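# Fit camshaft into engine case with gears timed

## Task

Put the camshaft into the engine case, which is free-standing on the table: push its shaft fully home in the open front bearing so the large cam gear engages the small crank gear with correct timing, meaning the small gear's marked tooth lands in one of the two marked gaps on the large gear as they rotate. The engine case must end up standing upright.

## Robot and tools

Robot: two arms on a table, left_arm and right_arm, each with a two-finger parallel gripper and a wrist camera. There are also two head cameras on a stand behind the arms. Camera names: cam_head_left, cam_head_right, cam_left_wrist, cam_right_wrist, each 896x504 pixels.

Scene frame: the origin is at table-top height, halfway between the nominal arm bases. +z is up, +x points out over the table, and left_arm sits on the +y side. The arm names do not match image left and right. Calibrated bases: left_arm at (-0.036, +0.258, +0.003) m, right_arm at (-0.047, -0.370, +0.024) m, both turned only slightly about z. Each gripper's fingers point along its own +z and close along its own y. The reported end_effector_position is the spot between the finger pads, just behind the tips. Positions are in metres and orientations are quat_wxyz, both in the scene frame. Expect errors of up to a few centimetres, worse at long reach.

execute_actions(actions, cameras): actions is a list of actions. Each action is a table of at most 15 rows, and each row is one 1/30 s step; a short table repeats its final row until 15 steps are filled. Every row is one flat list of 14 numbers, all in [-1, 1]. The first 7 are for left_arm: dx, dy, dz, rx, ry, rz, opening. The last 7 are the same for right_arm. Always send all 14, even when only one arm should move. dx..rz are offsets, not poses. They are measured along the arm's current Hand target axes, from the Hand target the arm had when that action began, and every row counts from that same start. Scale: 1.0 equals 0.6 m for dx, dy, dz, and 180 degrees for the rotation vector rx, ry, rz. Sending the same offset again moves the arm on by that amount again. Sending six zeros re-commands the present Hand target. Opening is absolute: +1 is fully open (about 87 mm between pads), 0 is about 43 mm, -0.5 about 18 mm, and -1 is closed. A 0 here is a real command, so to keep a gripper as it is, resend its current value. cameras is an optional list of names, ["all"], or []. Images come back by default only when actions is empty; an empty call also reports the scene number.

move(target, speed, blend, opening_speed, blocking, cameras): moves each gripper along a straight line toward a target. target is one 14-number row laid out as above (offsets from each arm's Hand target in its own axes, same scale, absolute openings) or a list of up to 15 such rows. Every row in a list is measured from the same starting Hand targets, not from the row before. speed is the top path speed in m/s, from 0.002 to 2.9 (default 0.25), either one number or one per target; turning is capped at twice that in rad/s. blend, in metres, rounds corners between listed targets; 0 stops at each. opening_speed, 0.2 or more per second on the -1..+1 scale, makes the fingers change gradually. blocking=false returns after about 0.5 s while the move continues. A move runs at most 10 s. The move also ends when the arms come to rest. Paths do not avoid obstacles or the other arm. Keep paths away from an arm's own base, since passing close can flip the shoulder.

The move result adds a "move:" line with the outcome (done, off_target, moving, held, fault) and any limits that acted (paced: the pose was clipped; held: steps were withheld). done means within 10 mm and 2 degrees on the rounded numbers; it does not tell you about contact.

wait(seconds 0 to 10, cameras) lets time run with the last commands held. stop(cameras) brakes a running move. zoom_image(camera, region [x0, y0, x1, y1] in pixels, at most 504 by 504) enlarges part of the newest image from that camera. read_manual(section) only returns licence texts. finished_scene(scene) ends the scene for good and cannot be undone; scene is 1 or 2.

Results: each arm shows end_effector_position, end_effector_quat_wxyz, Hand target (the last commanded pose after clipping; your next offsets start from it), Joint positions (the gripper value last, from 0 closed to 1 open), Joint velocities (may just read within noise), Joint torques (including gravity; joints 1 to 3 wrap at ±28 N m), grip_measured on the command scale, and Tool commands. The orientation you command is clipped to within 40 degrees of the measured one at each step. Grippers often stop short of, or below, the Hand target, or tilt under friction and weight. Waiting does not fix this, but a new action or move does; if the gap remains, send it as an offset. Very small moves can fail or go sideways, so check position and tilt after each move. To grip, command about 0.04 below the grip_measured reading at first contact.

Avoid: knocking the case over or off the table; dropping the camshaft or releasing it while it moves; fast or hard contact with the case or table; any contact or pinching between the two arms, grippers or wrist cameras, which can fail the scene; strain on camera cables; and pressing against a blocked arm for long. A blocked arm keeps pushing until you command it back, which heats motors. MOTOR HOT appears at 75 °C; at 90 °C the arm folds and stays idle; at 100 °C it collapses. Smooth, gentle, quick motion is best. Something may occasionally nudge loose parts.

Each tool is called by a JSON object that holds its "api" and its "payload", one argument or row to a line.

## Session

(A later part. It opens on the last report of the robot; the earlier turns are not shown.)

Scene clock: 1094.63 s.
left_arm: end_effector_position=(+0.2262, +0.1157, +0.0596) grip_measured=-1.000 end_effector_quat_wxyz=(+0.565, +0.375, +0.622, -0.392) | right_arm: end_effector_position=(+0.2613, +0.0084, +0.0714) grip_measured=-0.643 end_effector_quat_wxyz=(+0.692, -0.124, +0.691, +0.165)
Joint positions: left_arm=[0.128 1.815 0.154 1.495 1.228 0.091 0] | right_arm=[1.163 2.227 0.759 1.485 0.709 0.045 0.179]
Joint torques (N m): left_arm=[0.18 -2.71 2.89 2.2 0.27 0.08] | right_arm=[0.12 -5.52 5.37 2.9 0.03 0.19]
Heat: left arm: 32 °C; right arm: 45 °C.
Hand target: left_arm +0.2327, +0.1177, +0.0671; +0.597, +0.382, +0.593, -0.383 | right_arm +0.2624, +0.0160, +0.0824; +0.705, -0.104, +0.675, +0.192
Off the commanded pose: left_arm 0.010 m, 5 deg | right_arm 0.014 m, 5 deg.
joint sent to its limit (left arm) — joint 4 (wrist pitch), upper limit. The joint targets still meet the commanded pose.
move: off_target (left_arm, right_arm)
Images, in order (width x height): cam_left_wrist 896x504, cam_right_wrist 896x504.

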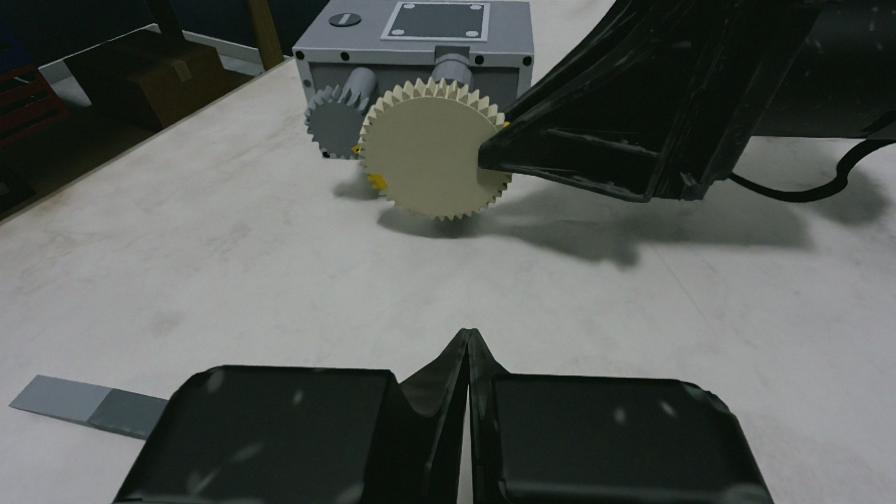

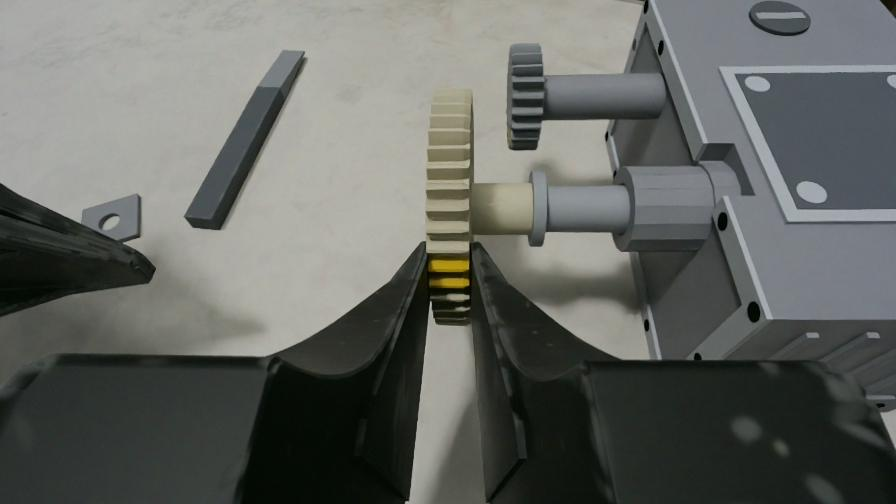

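{"api": "move", "payload": {
  "target": [
    [0,0,0,0,0,0,-1,0,0,0,0,-0.004,0,-0.70],
    [0,0,0,0,0,0,-1,0,0,0,0,-0.004,0,-0.5],
    [0,0,0,0,0,0,-1,0,0,0,0,-0.004,0,-0.2]
  ],
  "speed": 0.05,
  "opening_speed": 0.3,
  "cameras": ["cam_left_wrist","cam_right_wrist"]
}}

{"api": "zoom_image", "payload": {
  "camera": "cam_left_wrist",
  "region": [300, 60, 550, 230]
}}

Scene clock: 1109.70 s.
left_arm: end_effector_position=(+0.2262, +0.1157, +0.0596) grip_measured=-1.000 end_effector_quat_wxyz=(+0.565, +0.375, +0.622, -0.392) | right_arm: end_effector_position=(+0.2605, +0.0073, +0.0627) grip_measured=-0.200 end_effector_quat_wxyz=(+0.689, -0.131, +0.695, +0.159)
Joint positions: left_arm=[0.128 1.815 0.154 1.495 1.228 0.091 0] | right_arm=[1.164 2.246 0.759 1.485 0.709 0.042 0.4]
Joint torques (N m): left_arm=[0.2 -2.71 2.91 2.2 0.27 0.07] | right_arm=[0.09 -6.68 5.33 2.97 0.06 0.21]
Heat: left arm: 32 °C; right arm: 47 °C.
Hand target: left_arm +0.2327, +0.1177, +0.0671; +0.597, +0.382, +0.593, -0.383 | right_arm +0.2623, +0.0161, +0.0824; +0.709, -0.102, +0.670, +0.192
Off the commanded pose: left_arm 0.010 m, 5 deg | right_arm 0.022 m, 6 deg.
joint sent to its limit (left arm) — joint 4 (wrist pitch), upper limit. The joint targets still meet the commanded pose.
joint sent to its limit (right arm) — joint 4 (wrist pitch), upper limit. The joint targets still meet the commanded pose.
move: off_target (left_arm, right_arm); target 2's new opening was sent with right_arm's hand 0.014 m and 5 deg from that target; target 3's new opening was sent with right_arm's hand 0.022 m and 6 deg from that target
Images, in order (width x height): cam_left_wrist 896x504, cam_right_wrist 896x504.

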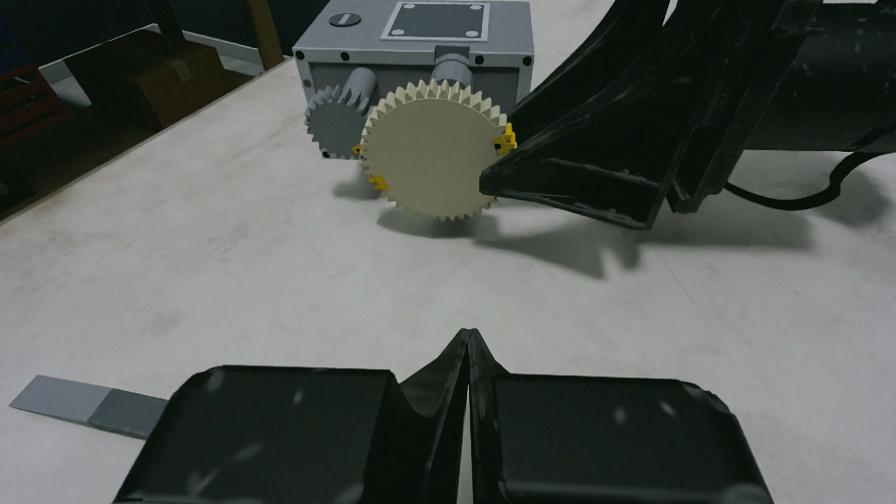

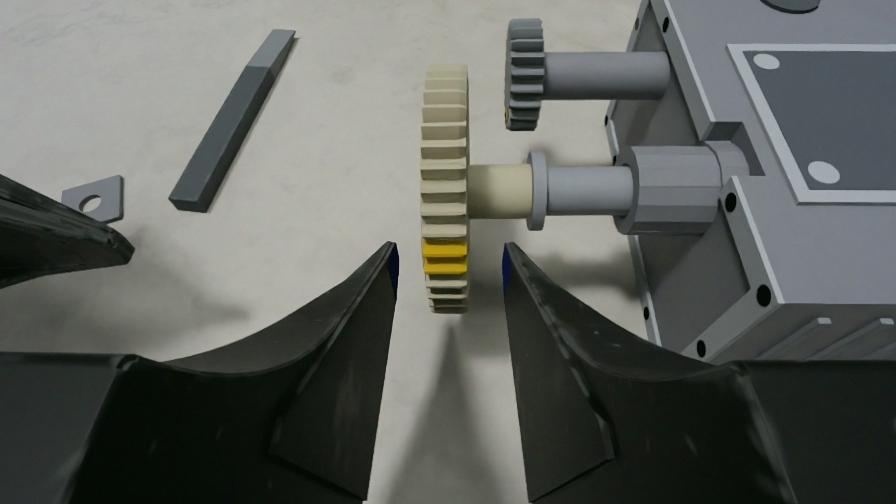

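Scaled by 2.016 from the camera's 896x504 image, which has a finer 1280x720 frame.

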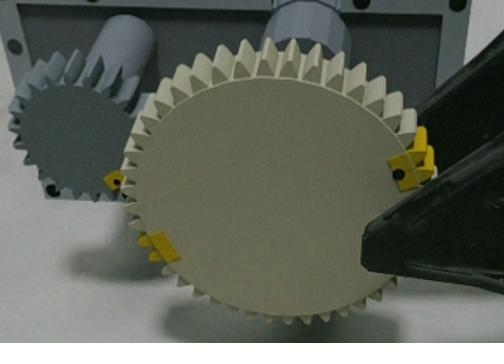

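{"api": "move", "payload": {
  "target": [
    [0.05,0.028,0.06,0,-0.017,0,-1,0,0,-0.2,0,0,0,-0.2],
    [0.054,0.028,0.19,0,-0.017,0,-1,0,0,-0.2,0,0,0,-0.2]
  ],
  "speed": 0.12,
  "cameras": ["all"]
}}

{"api": "zoom_image", "payload": {
  "camera": "cam_left_wrist",
  "region": [250, 30, 650, 370]
}}

Scene clock: 1129.47 s.
left_arm: end_effector_position=(+0.2849, +0.0270, +0.0247) grip_measured=-1.000 end_effector_quat_wxyz=(+0.547, +0.395, +0.626, -0.392) | right_arm: end_effector_position=(+0.1549, -0.0375, +0.0523) grip_measured=-0.200 end_effector_quat_wxyz=(+0.666, -0.138, +0.721, +0.136)
Joint positions: left_arm=[-0.228 2.108 0.459 1.494 0.909 0.063 0] | right_arm=[1.452 2.095 0.464 1.485 1.015 0.137 0.4]
Joint torques (N m): left_arm=[-1.73 -4.74 3.95 2.39 -0.16 -0.03] | right_arm=[0.49 -7.34 2.06 2.84 0.24 0.21]
Heat: left arm: 33 °C; right arm: 48 °C.
Hand target: left_arm +0.2954, +0.0207, +0.0353; +0.612, +0.372, +0.577, -0.393 | right_arm +0.1530, -0.0323, +0.0727; +0.709, -0.102, +0.670, +0.193
Off the commanded pose: left_arm 0.016 m, 10 deg | right_arm 0.021 m, 11 deg.
joint sent to its limit (left arm) — joint 4 (wrist pitch), upper limit. The joint targets are off in orientation, not in position.
joint sent to its limit (right arm) — joint 4 (wrist pitch), upper limit. The joint targets are off in orientation, not in position.
move: off_target (left_arm, right_arm)

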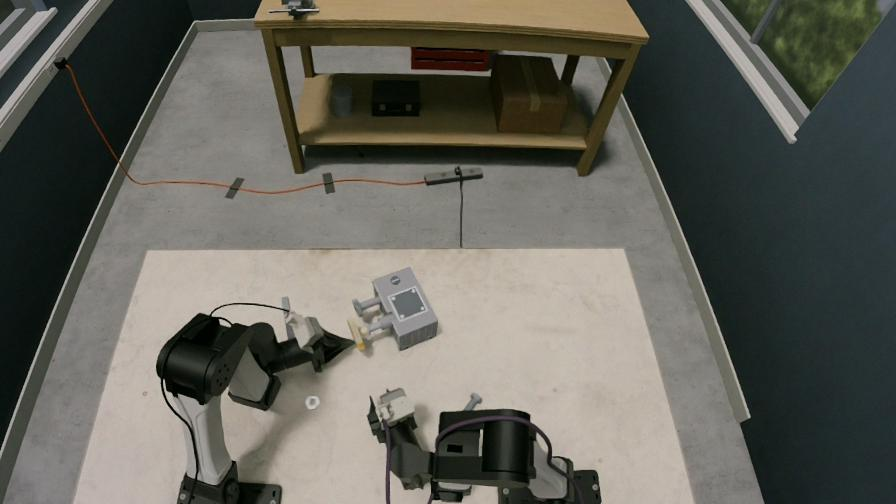

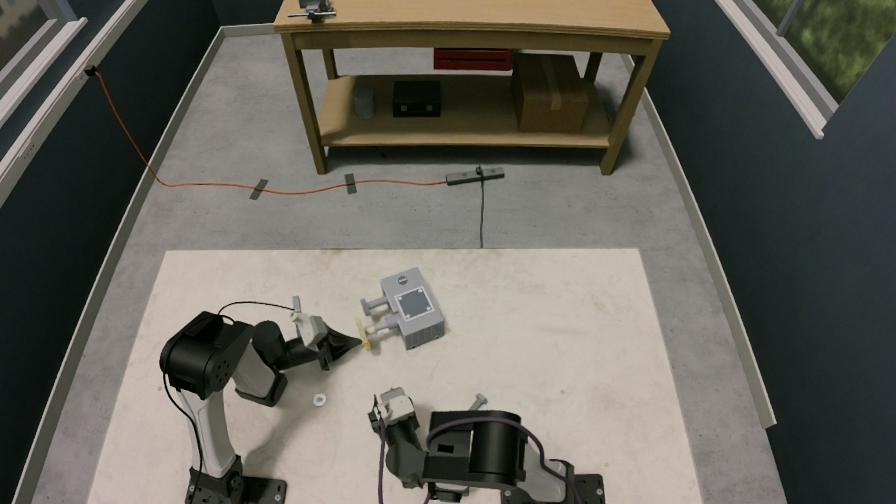

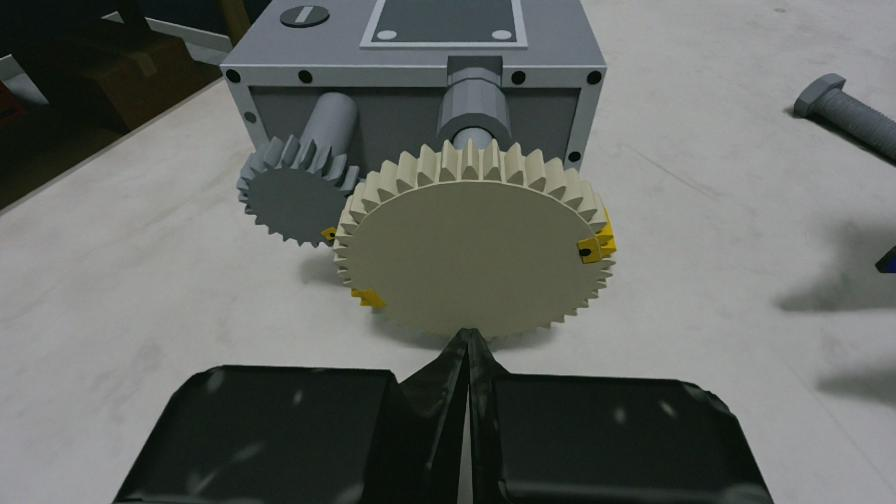

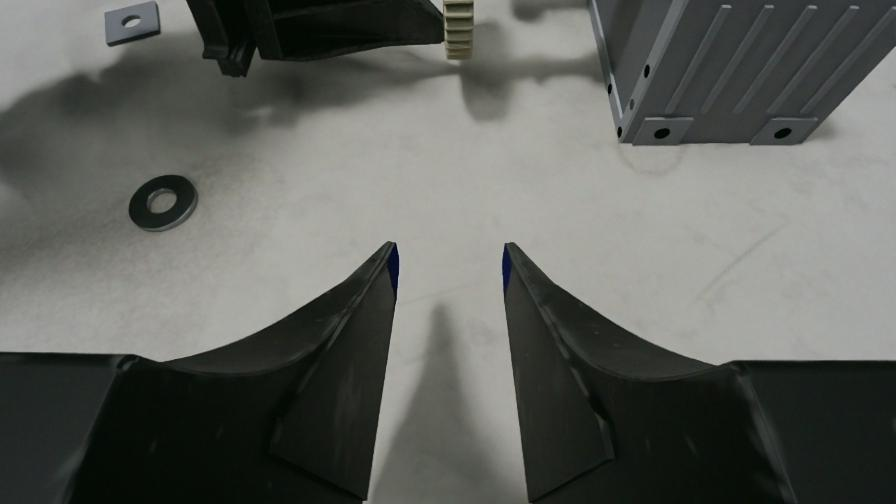

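Scaled by 1.260 from the camera's 896x504 image, which has a finer 1280x720 frame.

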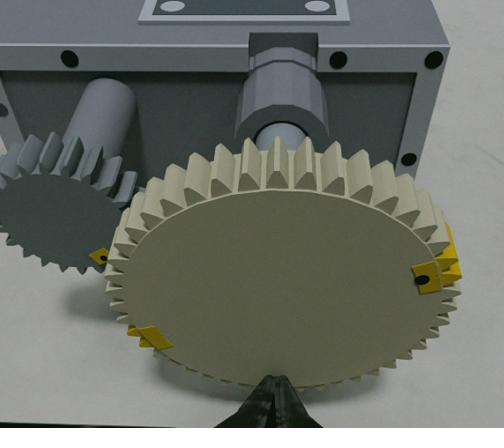

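{"api": "move", "payload": {
  "target": [-0.035,0,-0.004,0,0,0,-1,0,0,0,0,0,0,-0.2],
  "speed": 0.06,
  "cameras": ["cam_left_wrist","cam_right_wrist"]
}}

Scene clock: 1140.33 s.
left_arm: end_effector_position=(+0.2859, +0.0275, +0.0322) grip_measured=-1.000 end_effector_quat_wxyz=(+0.550, +0.384, +0.629, -0.394) | right_arm: end_effector_position=(+0.1549, -0.0375, +0.0523) grip_measured=-0.200 end_effector_quat_wxyz=(+0.666, -0.138, +0.721, +0.136)
Joint positions: left_arm=[-0.228 2.082 0.452 1.494 0.895 0.032 0] | right_arm=[1.452 2.095 0.464 1.485 1.015 0.137 0.4]
Joint torques (N m): left_arm=[-0.96 -8.12 2.62 2.4 0 -0.05] | right_arm=[0.47 -7.34 2.09 2.84 0.22 0.22]
Heat: left arm: 34 °C; right arm: 48 °C.
Hand target: left_arm +0.2938, +0.0240, +0.0561; +0.612, +0.372, +0.577, -0.393 | right_arm +0.1530, -0.0323, +0.0727; +0.709, -0.102, +0.670, +0.193
Off the commanded pose: left_arm 0.025 m, 9 deg | right_arm 0.021 m, 11 deg.
joint sent to its limit (left arm) — joint 4 (wrist pitch), upper limit. The joint targets are off in orientation, not in position.
joint sent to its limit (right arm) — joint 4 (wrist pitch), upper limit. The joint targets are off in orientation, not in position.
move: off_target (left_arm, right_arm)
Images, in order (width x height): cam_left_wrist 896x504, cam_right_wrist 896x504.

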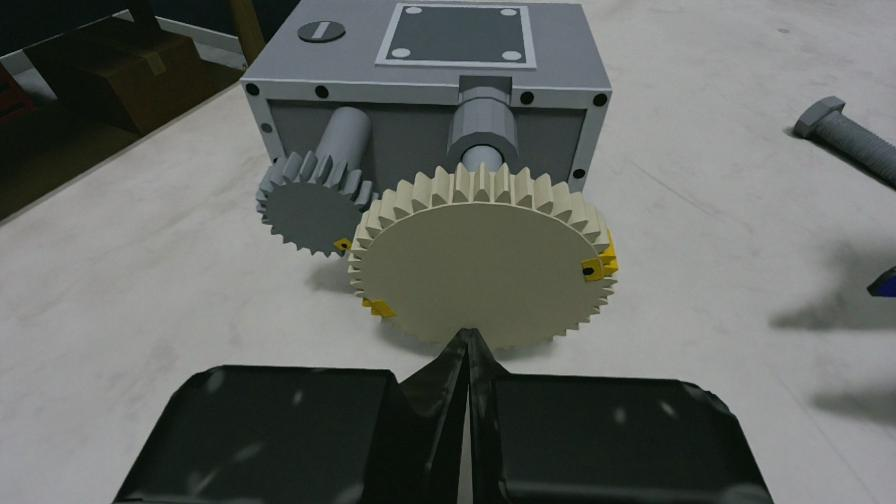

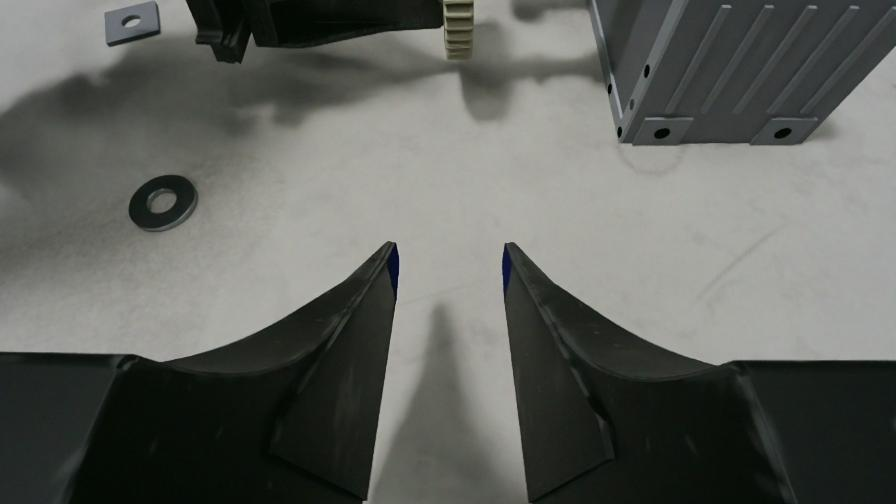

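{"api": "move", "payload": {
  "target": [-0.022,-0.006,-0.004,0,0,0,-1,0,0,0,0,0,0,-0.2],
  "speed": 0.06,
  "cameras": ["cam_left_wrist","cam_right_wrist"]
}}

Scene clock: 1146.40 s.
left_arm: end_effector_position=(+0.2859, +0.0278, +0.0500) grip_measured=-1.000 end_effector_quat_wxyz=(+0.563, +0.380, +0.620, -0.393) | right_arm: end_effector_position=(+0.1549, -0.0375, +0.0523) grip_measured=-0.200 end_effector_quat_wxyz=(+0.666, -0.138, +0.721, +0.136)
Joint positions: left_arm=[-0.228 2.02 0.435 1.494 0.887 0.011 0] | right_arm=[1.452 2.095 0.464 1.485 1.015 0.137 0.4]
Joint torques (N m): left_arm=[-0.99 -7.31 2.11 2.39 -0.03 -0.03] | right_arm=[0.44 -7.45 2.07 2.84 0.21 0.23]
Heat: left arm: 34 °C; right arm: 47 °C.
Hand target: left_arm +0.2892, +0.0254, +0.0693; +0.613, +0.372, +0.576, -0.393 | right_arm +0.1530, -0.0323, +0.0727; +0.709, -0.102, +0.670, +0.193
Off the commanded pose: left_arm 0.020 m, 8 deg | right_arm 0.021 m, 11 deg.
joint sent to its limit (left arm) — joint 4 (wrist pitch), upper limit. The joint targets are off in orientation, not in position.
joint sent to its limit (right arm) — joint 4 (wrist pitch), upper limit. The joint targets are off in orientation, not in position.
move: off_target (left_arm, right_arm)
Images, in order (width x height): cam_left_wrist 896x504, cam_right_wrist 896x504.

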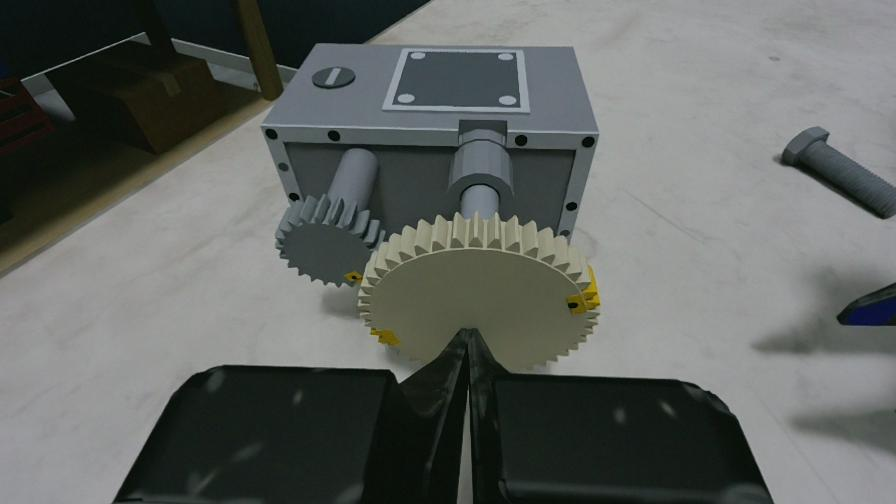

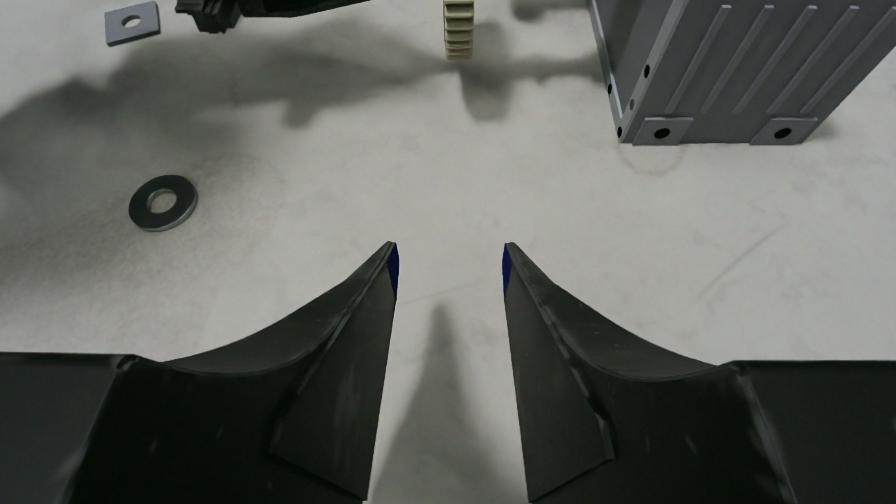

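{"api": "move", "payload": {
  "target": [
    [0.007,-0.008,0.008,0,0,0,-1,0,0,0,0,0,0,-0.2],
    [0.007,-0.008,0.05,0,0,0,-1,0,0,0,0,0,0,-0.2]
  ],
  "speed": 0.04,
  "cameras": ["cam_left_wrist","cam_right_wrist"]
}}

Scene clock: 1155.83 s.
left_arm: end_effector_position=(+0.2914, +0.0002, +0.0562) grip_measured=-1.000 end_effector_quat_wxyz=(+0.573, +0.382, +0.611, -0.390) | right_arm: end_effector_position=(+0.1549, -0.0375, +0.0523) grip_measured=-0.200 end_effector_quat_wxyz=(+0.666, -0.138, +0.721, +0.136)
Joint positions: left_arm=[-0.319 2.034 0.484 1.494 0.792 0 0] | right_arm=[1.452 2.095 0.464 1.485 1.015 0.137 0.4]
Joint torques (N m): left_arm=[-1.06 -4.64 3.84 2.42 -0.06 -0.06] | right_arm=[0.46 -7.39 2.15 2.84 0.23 0.23]
Heat: left arm: 35 °C; right arm: 47 °C.
Hand target: left_arm +0.2974, -0.0040, +0.0667; +0.613, +0.372, +0.577, -0.393 | right_arm +0.1530, -0.0323, +0.0727; +0.709, -0.102, +0.670, +0.193
Off the commanded pose: left_arm 0.013 m, 6 deg | right_arm 0.021 m, 11 deg.
joint sent to its limit (left arm) — joint 4 (wrist pitch), upper limit. The joint targets are off in orientation, not in position.
joint sent to its limit (right arm) — joint 4 (wrist pitch), upper limit. The joint targets are off in orientation, not in position.
move: off_target (left_arm, right_arm)
Images, in order (width x height): cam_left_wrist 896x504, cam_right_wrist 896x504.

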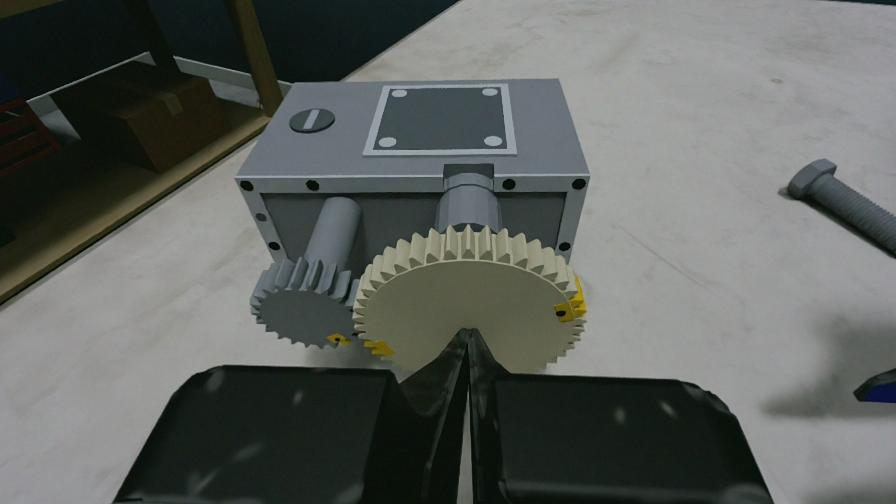

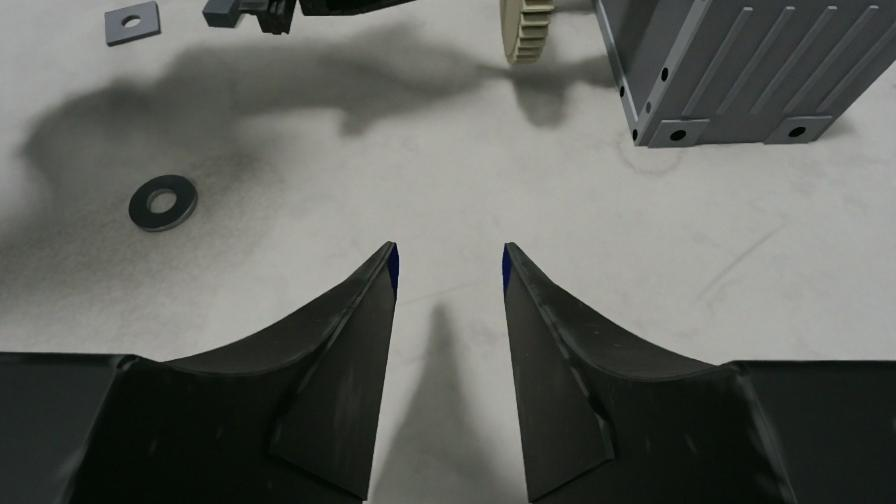

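{"api": "zoom_image", "payload": {
  "camera": "cam_left_wrist",
  "region": [240, 180, 600, 380]
}}

{"api": "zoom_image", "payload": {
  "camera": "cam_left_wrist",
  "region": [300, 230, 420, 370]
}}

Scaled by 1.400 from the camera's 896x504 image, which has a finer 1280x720 frame.

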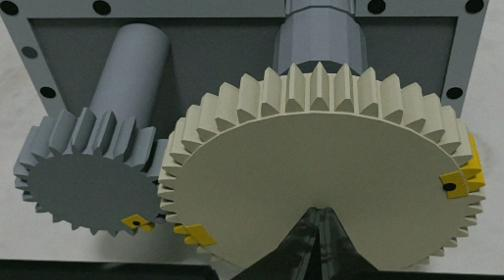

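Scaled by 3.600 from the camera's 896x504 image, which has a finer 1280x720 frame.

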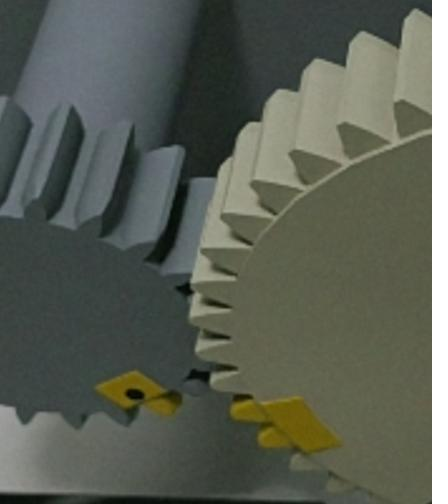

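{"api": "move", "payload": {
  "target": [0.002,-0.002,0.022,0,0,0,-1,0,0,0,0,0,0,-0.2],
  "speed": 0.03,
  "cameras": ["cam_left_wrist","cam_right_wrist"]
}}

{"api": "zoom_image", "payload": {
  "camera": "cam_left_wrist",
  "region": [240, 180, 600, 380]
}}

{"api": "zoom_image", "payload": {
  "camera": "cam_left_wrist",
  "region": [300, 230, 420, 370]
}}

Scene clock: 1186.30 s.
left_arm: end_effector_position=(+0.2945, -0.0086, +0.0537) grip_measured=-1.000 end_effector_quat_wxyz=(+0.572, +0.379, +0.613, -0.391) | right_arm: end_effector_position=(+0.1549, -0.0375, +0.0523) grip_measured=-0.200 end_effector_quat_wxyz=(+0.666, -0.138, +0.721, +0.136)
Joint positions: left_arm=[-0.345 2.057 0.509 1.494 0.764 -0.009 0] | right_arm=[1.452 2.095 0.464 1.485 1.015 0.137 0.4]
Joint torques (N m): left_arm=[-1.76 -4.7 4.67 2.44 -0.12 -0.06] | right_arm=[0.5 -7.42 1.98 2.86 0.23 0.23]
Heat: left arm: 36 °C; right arm: 47 °C.
Hand target: left_arm +0.3019, -0.0166, +0.0665; +0.613, +0.372, +0.576, -0.393 | right_arm +0.1530, -0.0323, +0.0727; +0.709, -0.102, +0.670, +0.193
Off the commanded pose: left_arm 0.017 m, 6 deg | right_arm 0.021 m, 11 deg.
joint sent to its limit (left arm) — joint 4 (wrist pitch), upper limit. The joint targets are off in orientation, not in position.
joint sent to its limit (right arm) — joint 4 (wrist pitch), upper limit. The joint targets are off in orientation, not in position.
move: off_target (left_arm, right_arm)
Images, in order (width x height): cam_left_wrist 896x504, cam_right_wrist 896x504.

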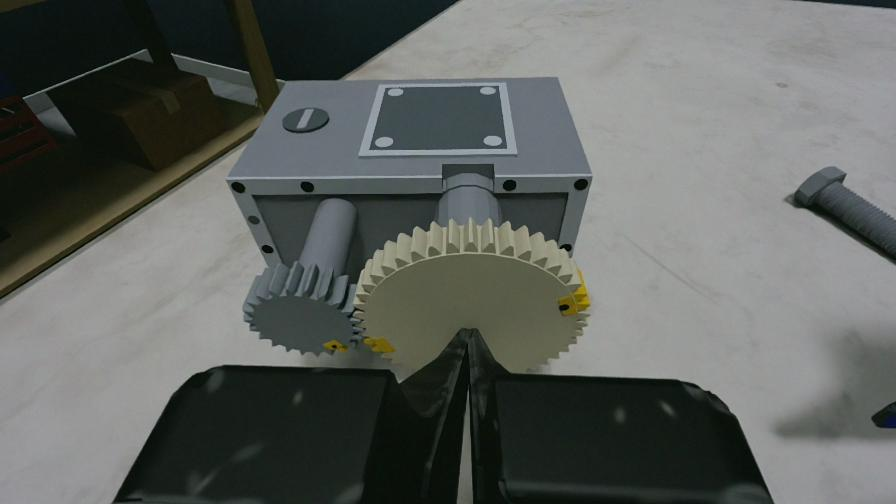

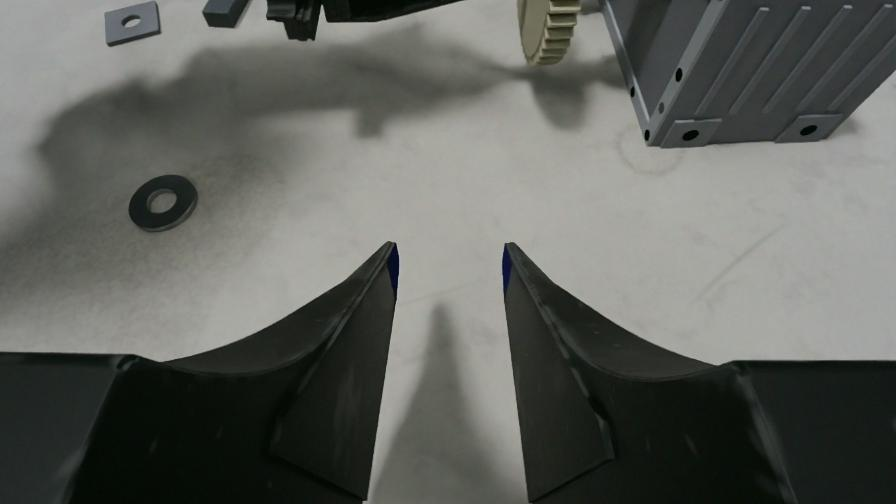

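Scaled by 1.400 from the camera's 896x504 image, which has a finer 1280x720 frame.

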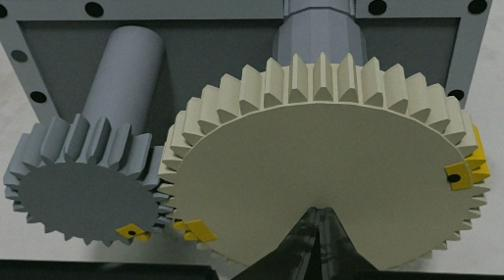

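Scaled by 3.600 from the camera's 896x504 image, which has a finer 1280x720 frame.

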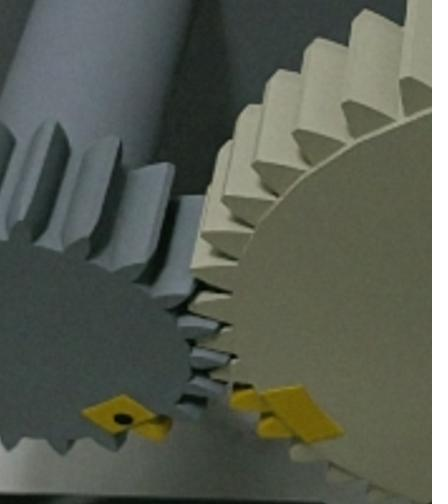

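{"api": "zoom_image", "payload": {
  "camera": "cam_left_wrist",
  "region": [330, 295, 400, 365]
}}

Scaled by 7.200 from the camera's 896x504 image, which has a finer 1280x720 frame.

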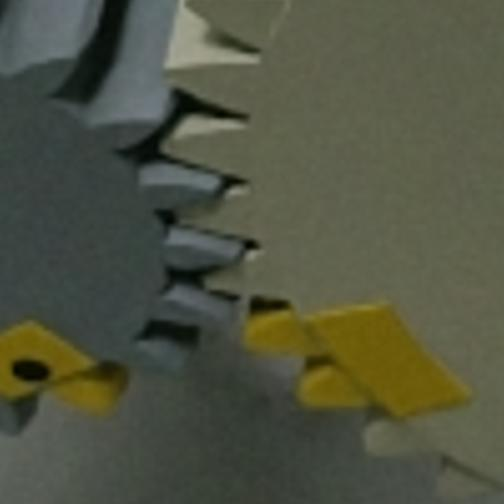

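{"api": "move", "payload": {
  "target": [
    [-0.01,0,-0.2,0,0,0,-1,0,0,0,0,0,0,-0.2],
    [-0.035,-0.002,-0.218,-0.2165,-0.2165,-0.465,-1,0,0,0,0,0,0,-0.2]
  ],
  "speed": 0.2,
  "cameras": ["all"]
}}

{"api": "zoom_image", "payload": {
  "camera": "cam_left_wrist",
  "region": [400, 140, 540, 280]
}}

{"api": "zoom_image", "payload": {
  "camera": "cam_left_wrist",
  "region": [350, 120, 550, 360]
}}

Scene clock: 1218.47 s.
left_arm: end_effector_position=(+0.2467, +0.1026, +0.0685) grip_measured=-1.000 end_effector_quat_wxyz=(+0.332, -0.434, +0.654, -0.523) | right_arm: end_effector_position=(+0.1549, -0.0375, +0.0523) grip_measured=-0.200 end_effector_quat_wxyz=(+0.666, -0.138, +0.721, +0.136)
Joint positions: left_arm=[-0.279 1.72 -0.011 1.495 0.094 -1.568 0] | right_arm=[1.452 2.095 0.464 1.485 1.015 0.137 0.4]
Joint torques (N m): left_arm=[-1.03 -3.73 1.63 2.41 -0.06 0] | right_arm=[0.49 -7.39 2.06 2.84 0.23 0.23]
Heat: left arm: 38 °C; right arm: 47 °C.
Hand target: left_arm +0.2460, +0.1028, +0.0796; +0.424, -0.431, +0.542, -0.583 | right_arm +0.1530, -0.0323, +0.0727; +0.709, -0.102, +0.670, +0.193
Off the commanded pose: left_arm 0.011 m, 18 deg | right_arm 0.021 m, 11 deg.
joint sent to its limit (left arm) — joint 3 (elbow), lower limit, where the elbow is as bent as it goes. The joint targets are off in orientation, not in position.
joint sent to its limit (right arm) — joint 4 (wrist pitch), upper limit. The joint targets are off in orientation, not in position.
move: off_target (left_arm, right_arm)

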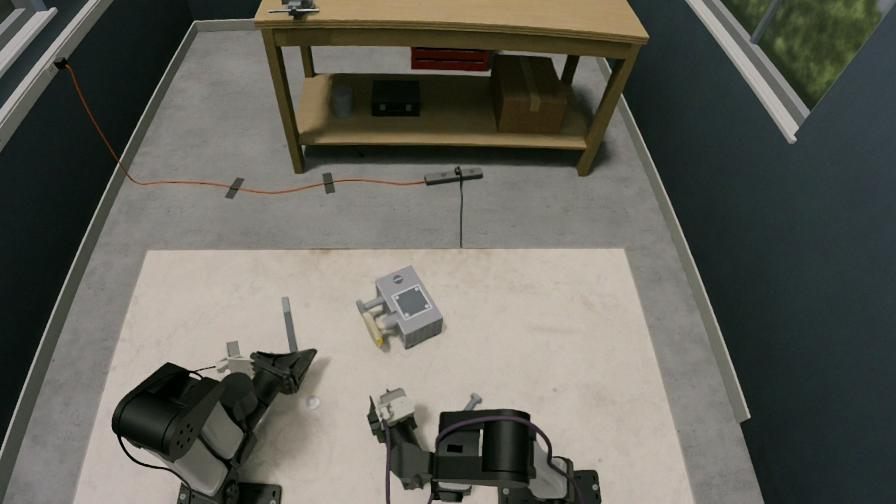

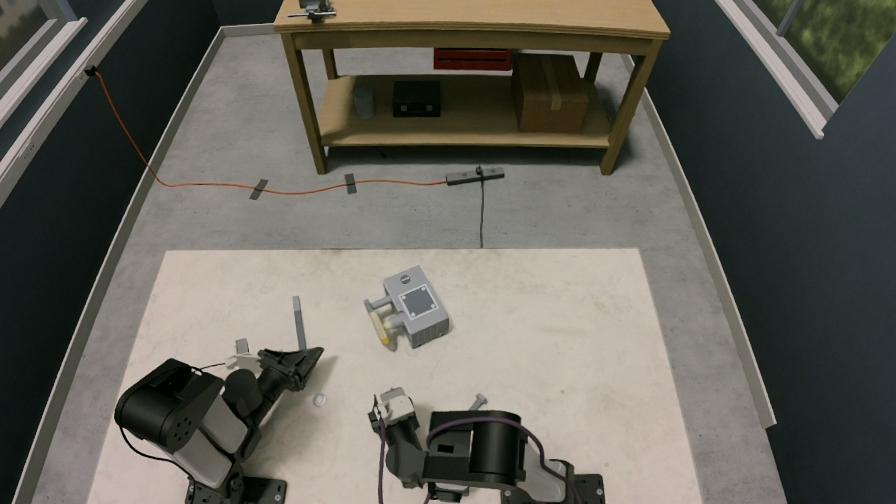

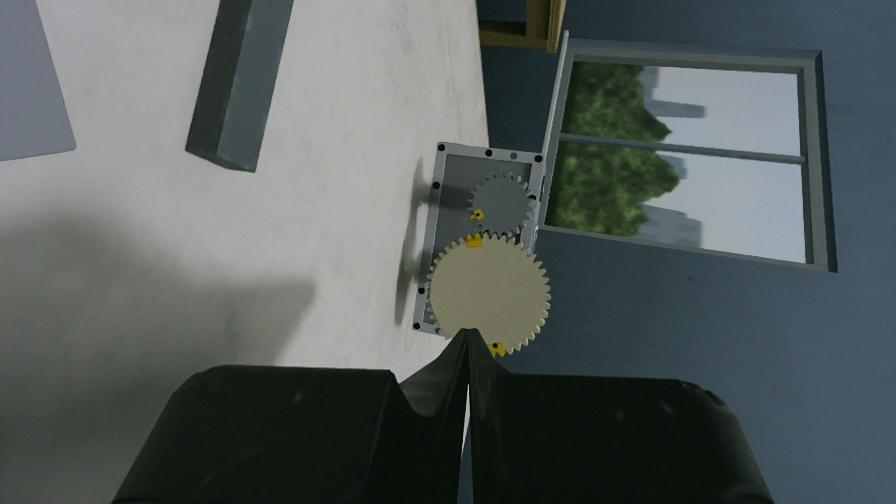

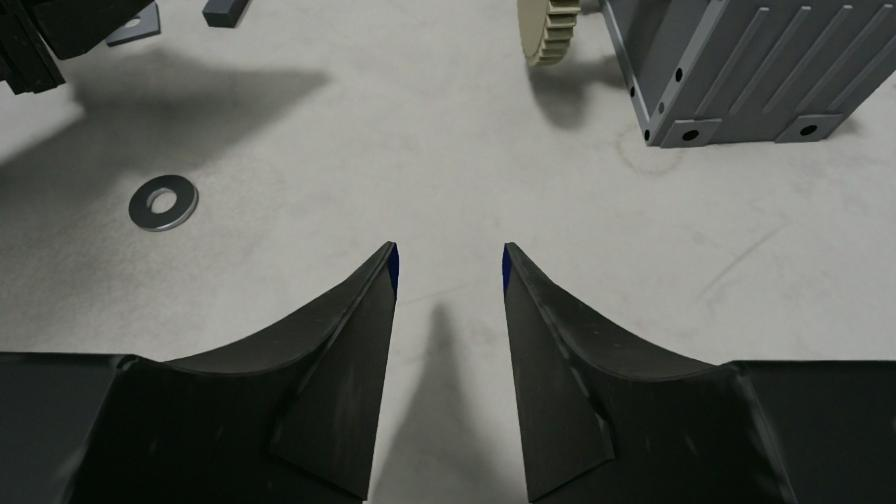

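Scaled by 3.600 from the camera's 896x504 image, which has a finer 1280x720 frame.

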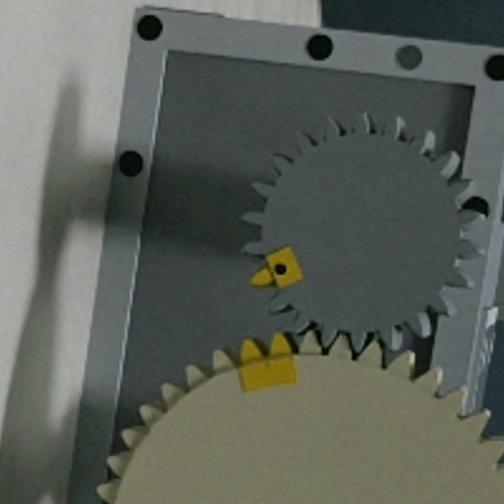

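Scaled by 2.100 from the camera's 896x504 image, which has a finer 1280x720 frame.

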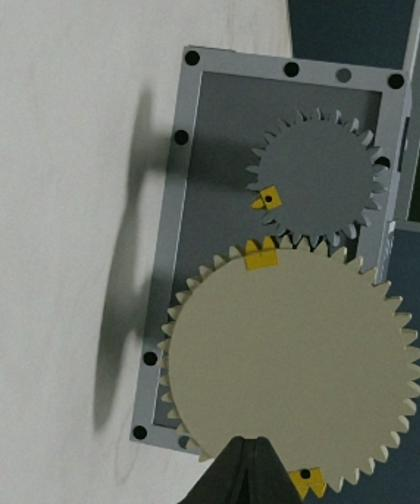

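{"api": "move", "payload": {
  "target": [0,0,0,0,0,0,-1,-0.028,-0.06,0.05,0,0,0,0],
  "speed": 0.12,
  "cameras": ["cam_right_wrist"]
}}

Scene clock: 1239.83 s.
left_arm: end_effector_position=(+0.2467, +0.1026, +0.0686) grip_measured=-1.000 end_effector_quat_wxyz=(+0.332, -0.434, +0.654, -0.523) | right_arm: end_effector_position=(+0.1918, -0.0576, +0.0674) grip_measured=+0.000 end_effector_quat_wxyz=(+0.664, -0.127, +0.722, +0.148)
Joint positions: left_arm=[-0.279 1.72 -0.011 1.495 0.094 -1.568 0] | right_arm=[1.295 2.007 0.408 1.485 0.856 0.132 0.5]
Joint torques (N m): left_arm=[-1.01 -3.77 1.66 2.39 -0.06 0.01] | right_arm=[-0.79 -6.82 2.28 2.91 0.05 0]
Heat: left arm: 38 °C; right arm: 47 °C.
Hand target: left_arm +0.2480, +0.1019, +0.0796; +0.344, -0.428, +0.642, -0.535 (not the last commanded pose) | right_arm +0.1946, -0.0551, +0.0876; +0.709, -0.103, +0.670, +0.192
Off the commanded pose: left_arm 0.011 m, 18 deg | right_arm 0.021 m, 10 deg.
joint sent to its limit (right arm) — joint 4 (wrist pitch), upper limit. The joint targets are off in orientation, not in position.
move: off_target (left_arm, right_arm)
Images, in order (width x height): cam_right_wrist 896x504.

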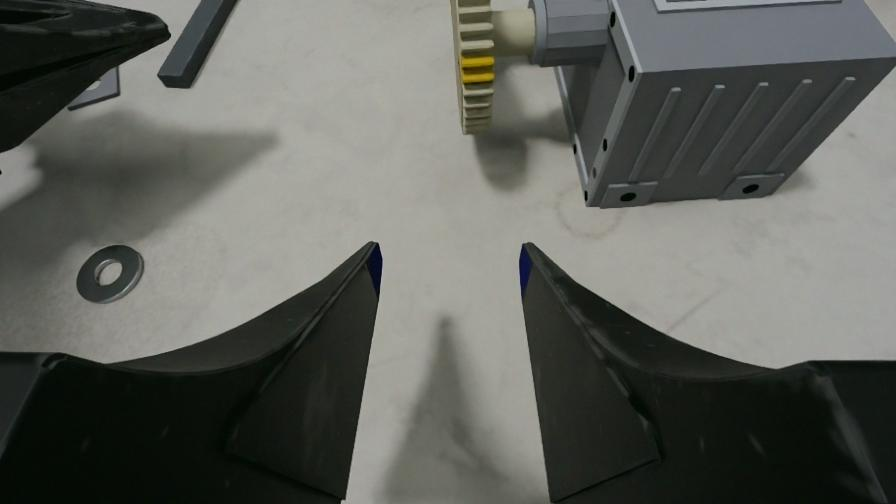

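{"api": "move", "payload": {
  "target": [0,0,0,0,0,0,-1,-0.03,-0.014,0.068,0,0,0,0],
  "speed": 0.1,
  "cameras": ["cam_right_wrist"]
}}

Scene clock: 1256.17 s.
left_arm: end_effector_position=(+0.2467, +0.1026, +0.0686) grip_measured=-1.000 end_effector_quat_wxyz=(+0.332, -0.434, +0.654, -0.523) | right_arm: end_effector_position=(+0.2279, -0.0579, +0.0794) grip_measured=+0.000 end_effector_quat_wxyz=(+0.672, -0.132, +0.712, +0.154)
Joint positions: left_arm=[-0.279 1.72 -0.011 1.495 0.094 -1.568 0] | right_arm=[1.164 1.999 0.449 1.485 0.713 0.084 0.5]
Joint torques (N m): left_arm=[-1.05 -3.81 1.65 2.39 -0.07 0.01] | right_arm=[-0.8 -6.64 5.37 3.01 0.03 0]
Heat: left arm: 38 °C; right arm: 47 °C.
Hand target: left_arm +0.2480, +0.1019, +0.0796; +0.344, -0.428, +0.642, -0.535 | right_arm +0.2348, -0.0486, +0.1079; +0.709, -0.103, +0.670, +0.193
Off the commanded pose: left_arm 0.011 m, 3 deg | right_arm 0.031 m, 8 deg.
joint sent to its limit (right arm) — joint 4 (wrist pitch), upper limit. The joint targets still meet the commanded pose.
move: off_target (left_arm, right_arm)
Images, in order (width x height): cam_right_wrist 896x504.

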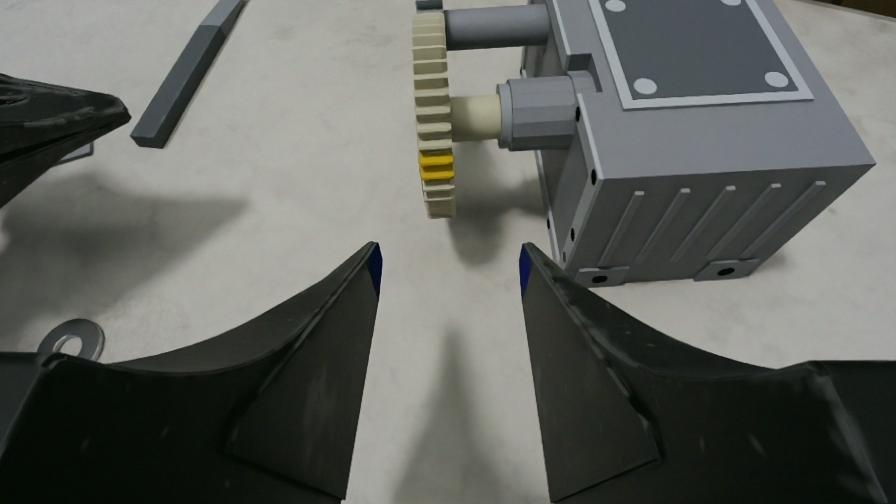

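{"api": "move", "payload": {
  "target": [0,0,0,0,0,0,-1,0.006,0.007,0.07,-0.022,0,0,0],
  "speed": 0.08,
  "cameras": ["cam_right_wrist"]
}}

Scene clock: 1264.60 s.
left_arm: end_effector_position=(+0.2467, +0.1026, +0.0686) grip_measured=-1.000 end_effector_quat_wxyz=(+0.332, -0.434, +0.654, -0.523) | right_arm: end_effector_position=(+0.2644, -0.0345, +0.0864) grip_measured=+0.000 end_effector_quat_wxyz=(+0.678, -0.147, +0.695, +0.190)
Joint positions: left_arm=[-0.279 1.72 -0.011 1.495 0.094 -1.568 0] | right_arm=[1.055 2.065 0.569 1.485 0.531 0.069 0.5]
Joint torques (N m): left_arm=[-1.01 -3.79 1.66 2.39 -0.06 0.01] | right_arm=[-0.75 -5.49 5.85 3.07 0 0.02]
Heat: left arm: 38 °C; right arm: 47 °C.
Hand target: left_arm +0.2480, +0.1019, +0.0796; +0.344, -0.428, +0.642, -0.535 | right_arm +0.2715, -0.0274, +0.1082; +0.706, -0.127, +0.663, +0.216
Off the commanded pose: left_arm 0.011 m, 3 deg | right_arm 0.024 m, 6 deg.
joint sent to its limit (right arm) — joint 4 (wrist pitch), upper limit. The joint targets still meet the commanded pose.
move: off_target (left_arm, right_arm)
Images, in order (width x height): cam_right_wrist 896x504.

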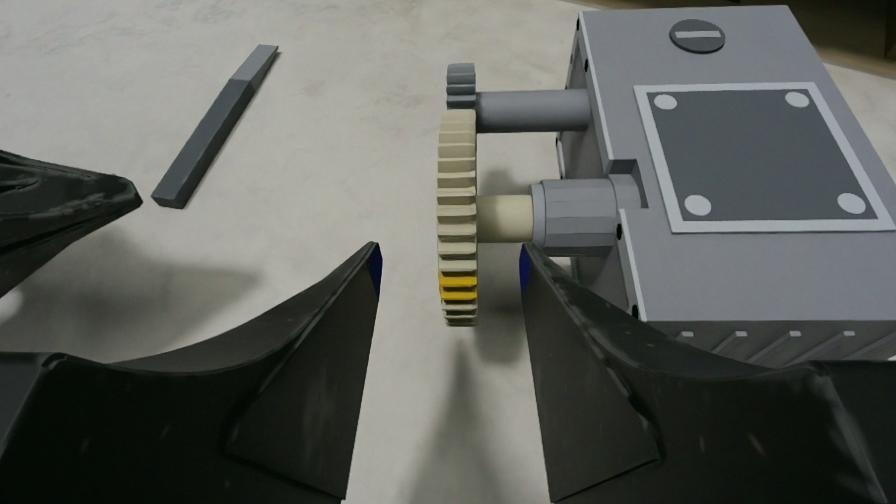

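{"api": "move", "payload": {
  "target": [0,0,0,0,0,0,-1,0.027,0,0.012,0,0,0,0],
  "speed": 0.08,
  "cameras": ["cam_right_wrist"]
}}

Scene clock: 1271.63 s.
left_arm: end_effector_position=(+0.2467, +0.1026, +0.0686) grip_measured=-1.000 end_effector_quat_wxyz=(+0.332, -0.434, +0.654, -0.523) | right_arm: end_effector_position=(+0.2708, -0.0292, +0.0710) grip_measured=+0.000 end_effector_quat_wxyz=(+0.672, -0.152, +0.701, +0.184)
Joint positions: left_arm=[-0.279 1.72 -0.011 1.495 0.094 -1.568 0] | right_arm=[1.047 2.129 0.61 1.485 0.524 0.069 0.5]
Joint torques (N m): left_arm=[-1.03 -3.79 1.63 2.39 -0.06 0.01] | right_arm=[-0.69 -5.96 5.65 3.06 -0.02 0.11]
Heat: left arm: 38 °C; right arm: 48 °C.
Hand target: left_arm +0.2480, +0.1019, +0.0796; +0.344, -0.428, +0.642, -0.535 | right_arm +0.2782, -0.0218, +0.0928; +0.705, -0.127, +0.663, +0.216
Off the commanded pose: left_arm 0.011 m, 3 deg | right_arm 0.024 m, 7 deg.
joint sent to its limit (right arm) — joint 4 (wrist pitch), upper limit. The joint targets still meet the commanded pose.
move: off_target (left_arm, right_arm)
Images, in order (width x height): cam_right_wrist 896x504.

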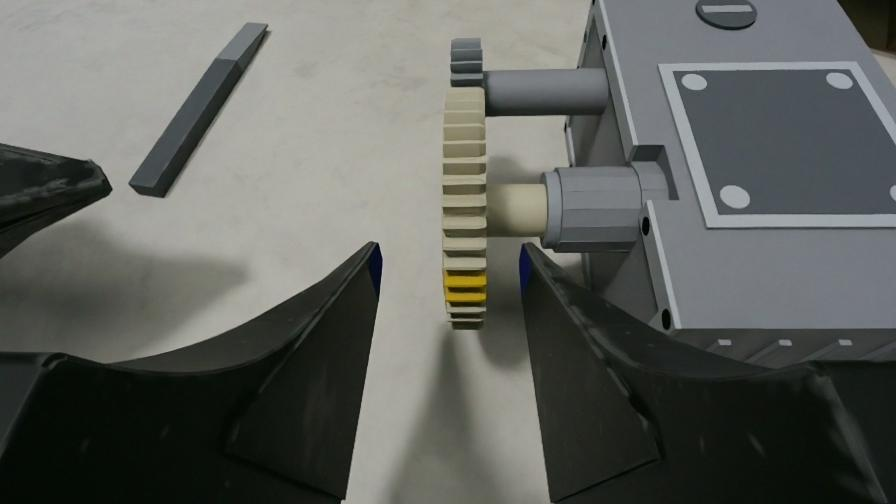

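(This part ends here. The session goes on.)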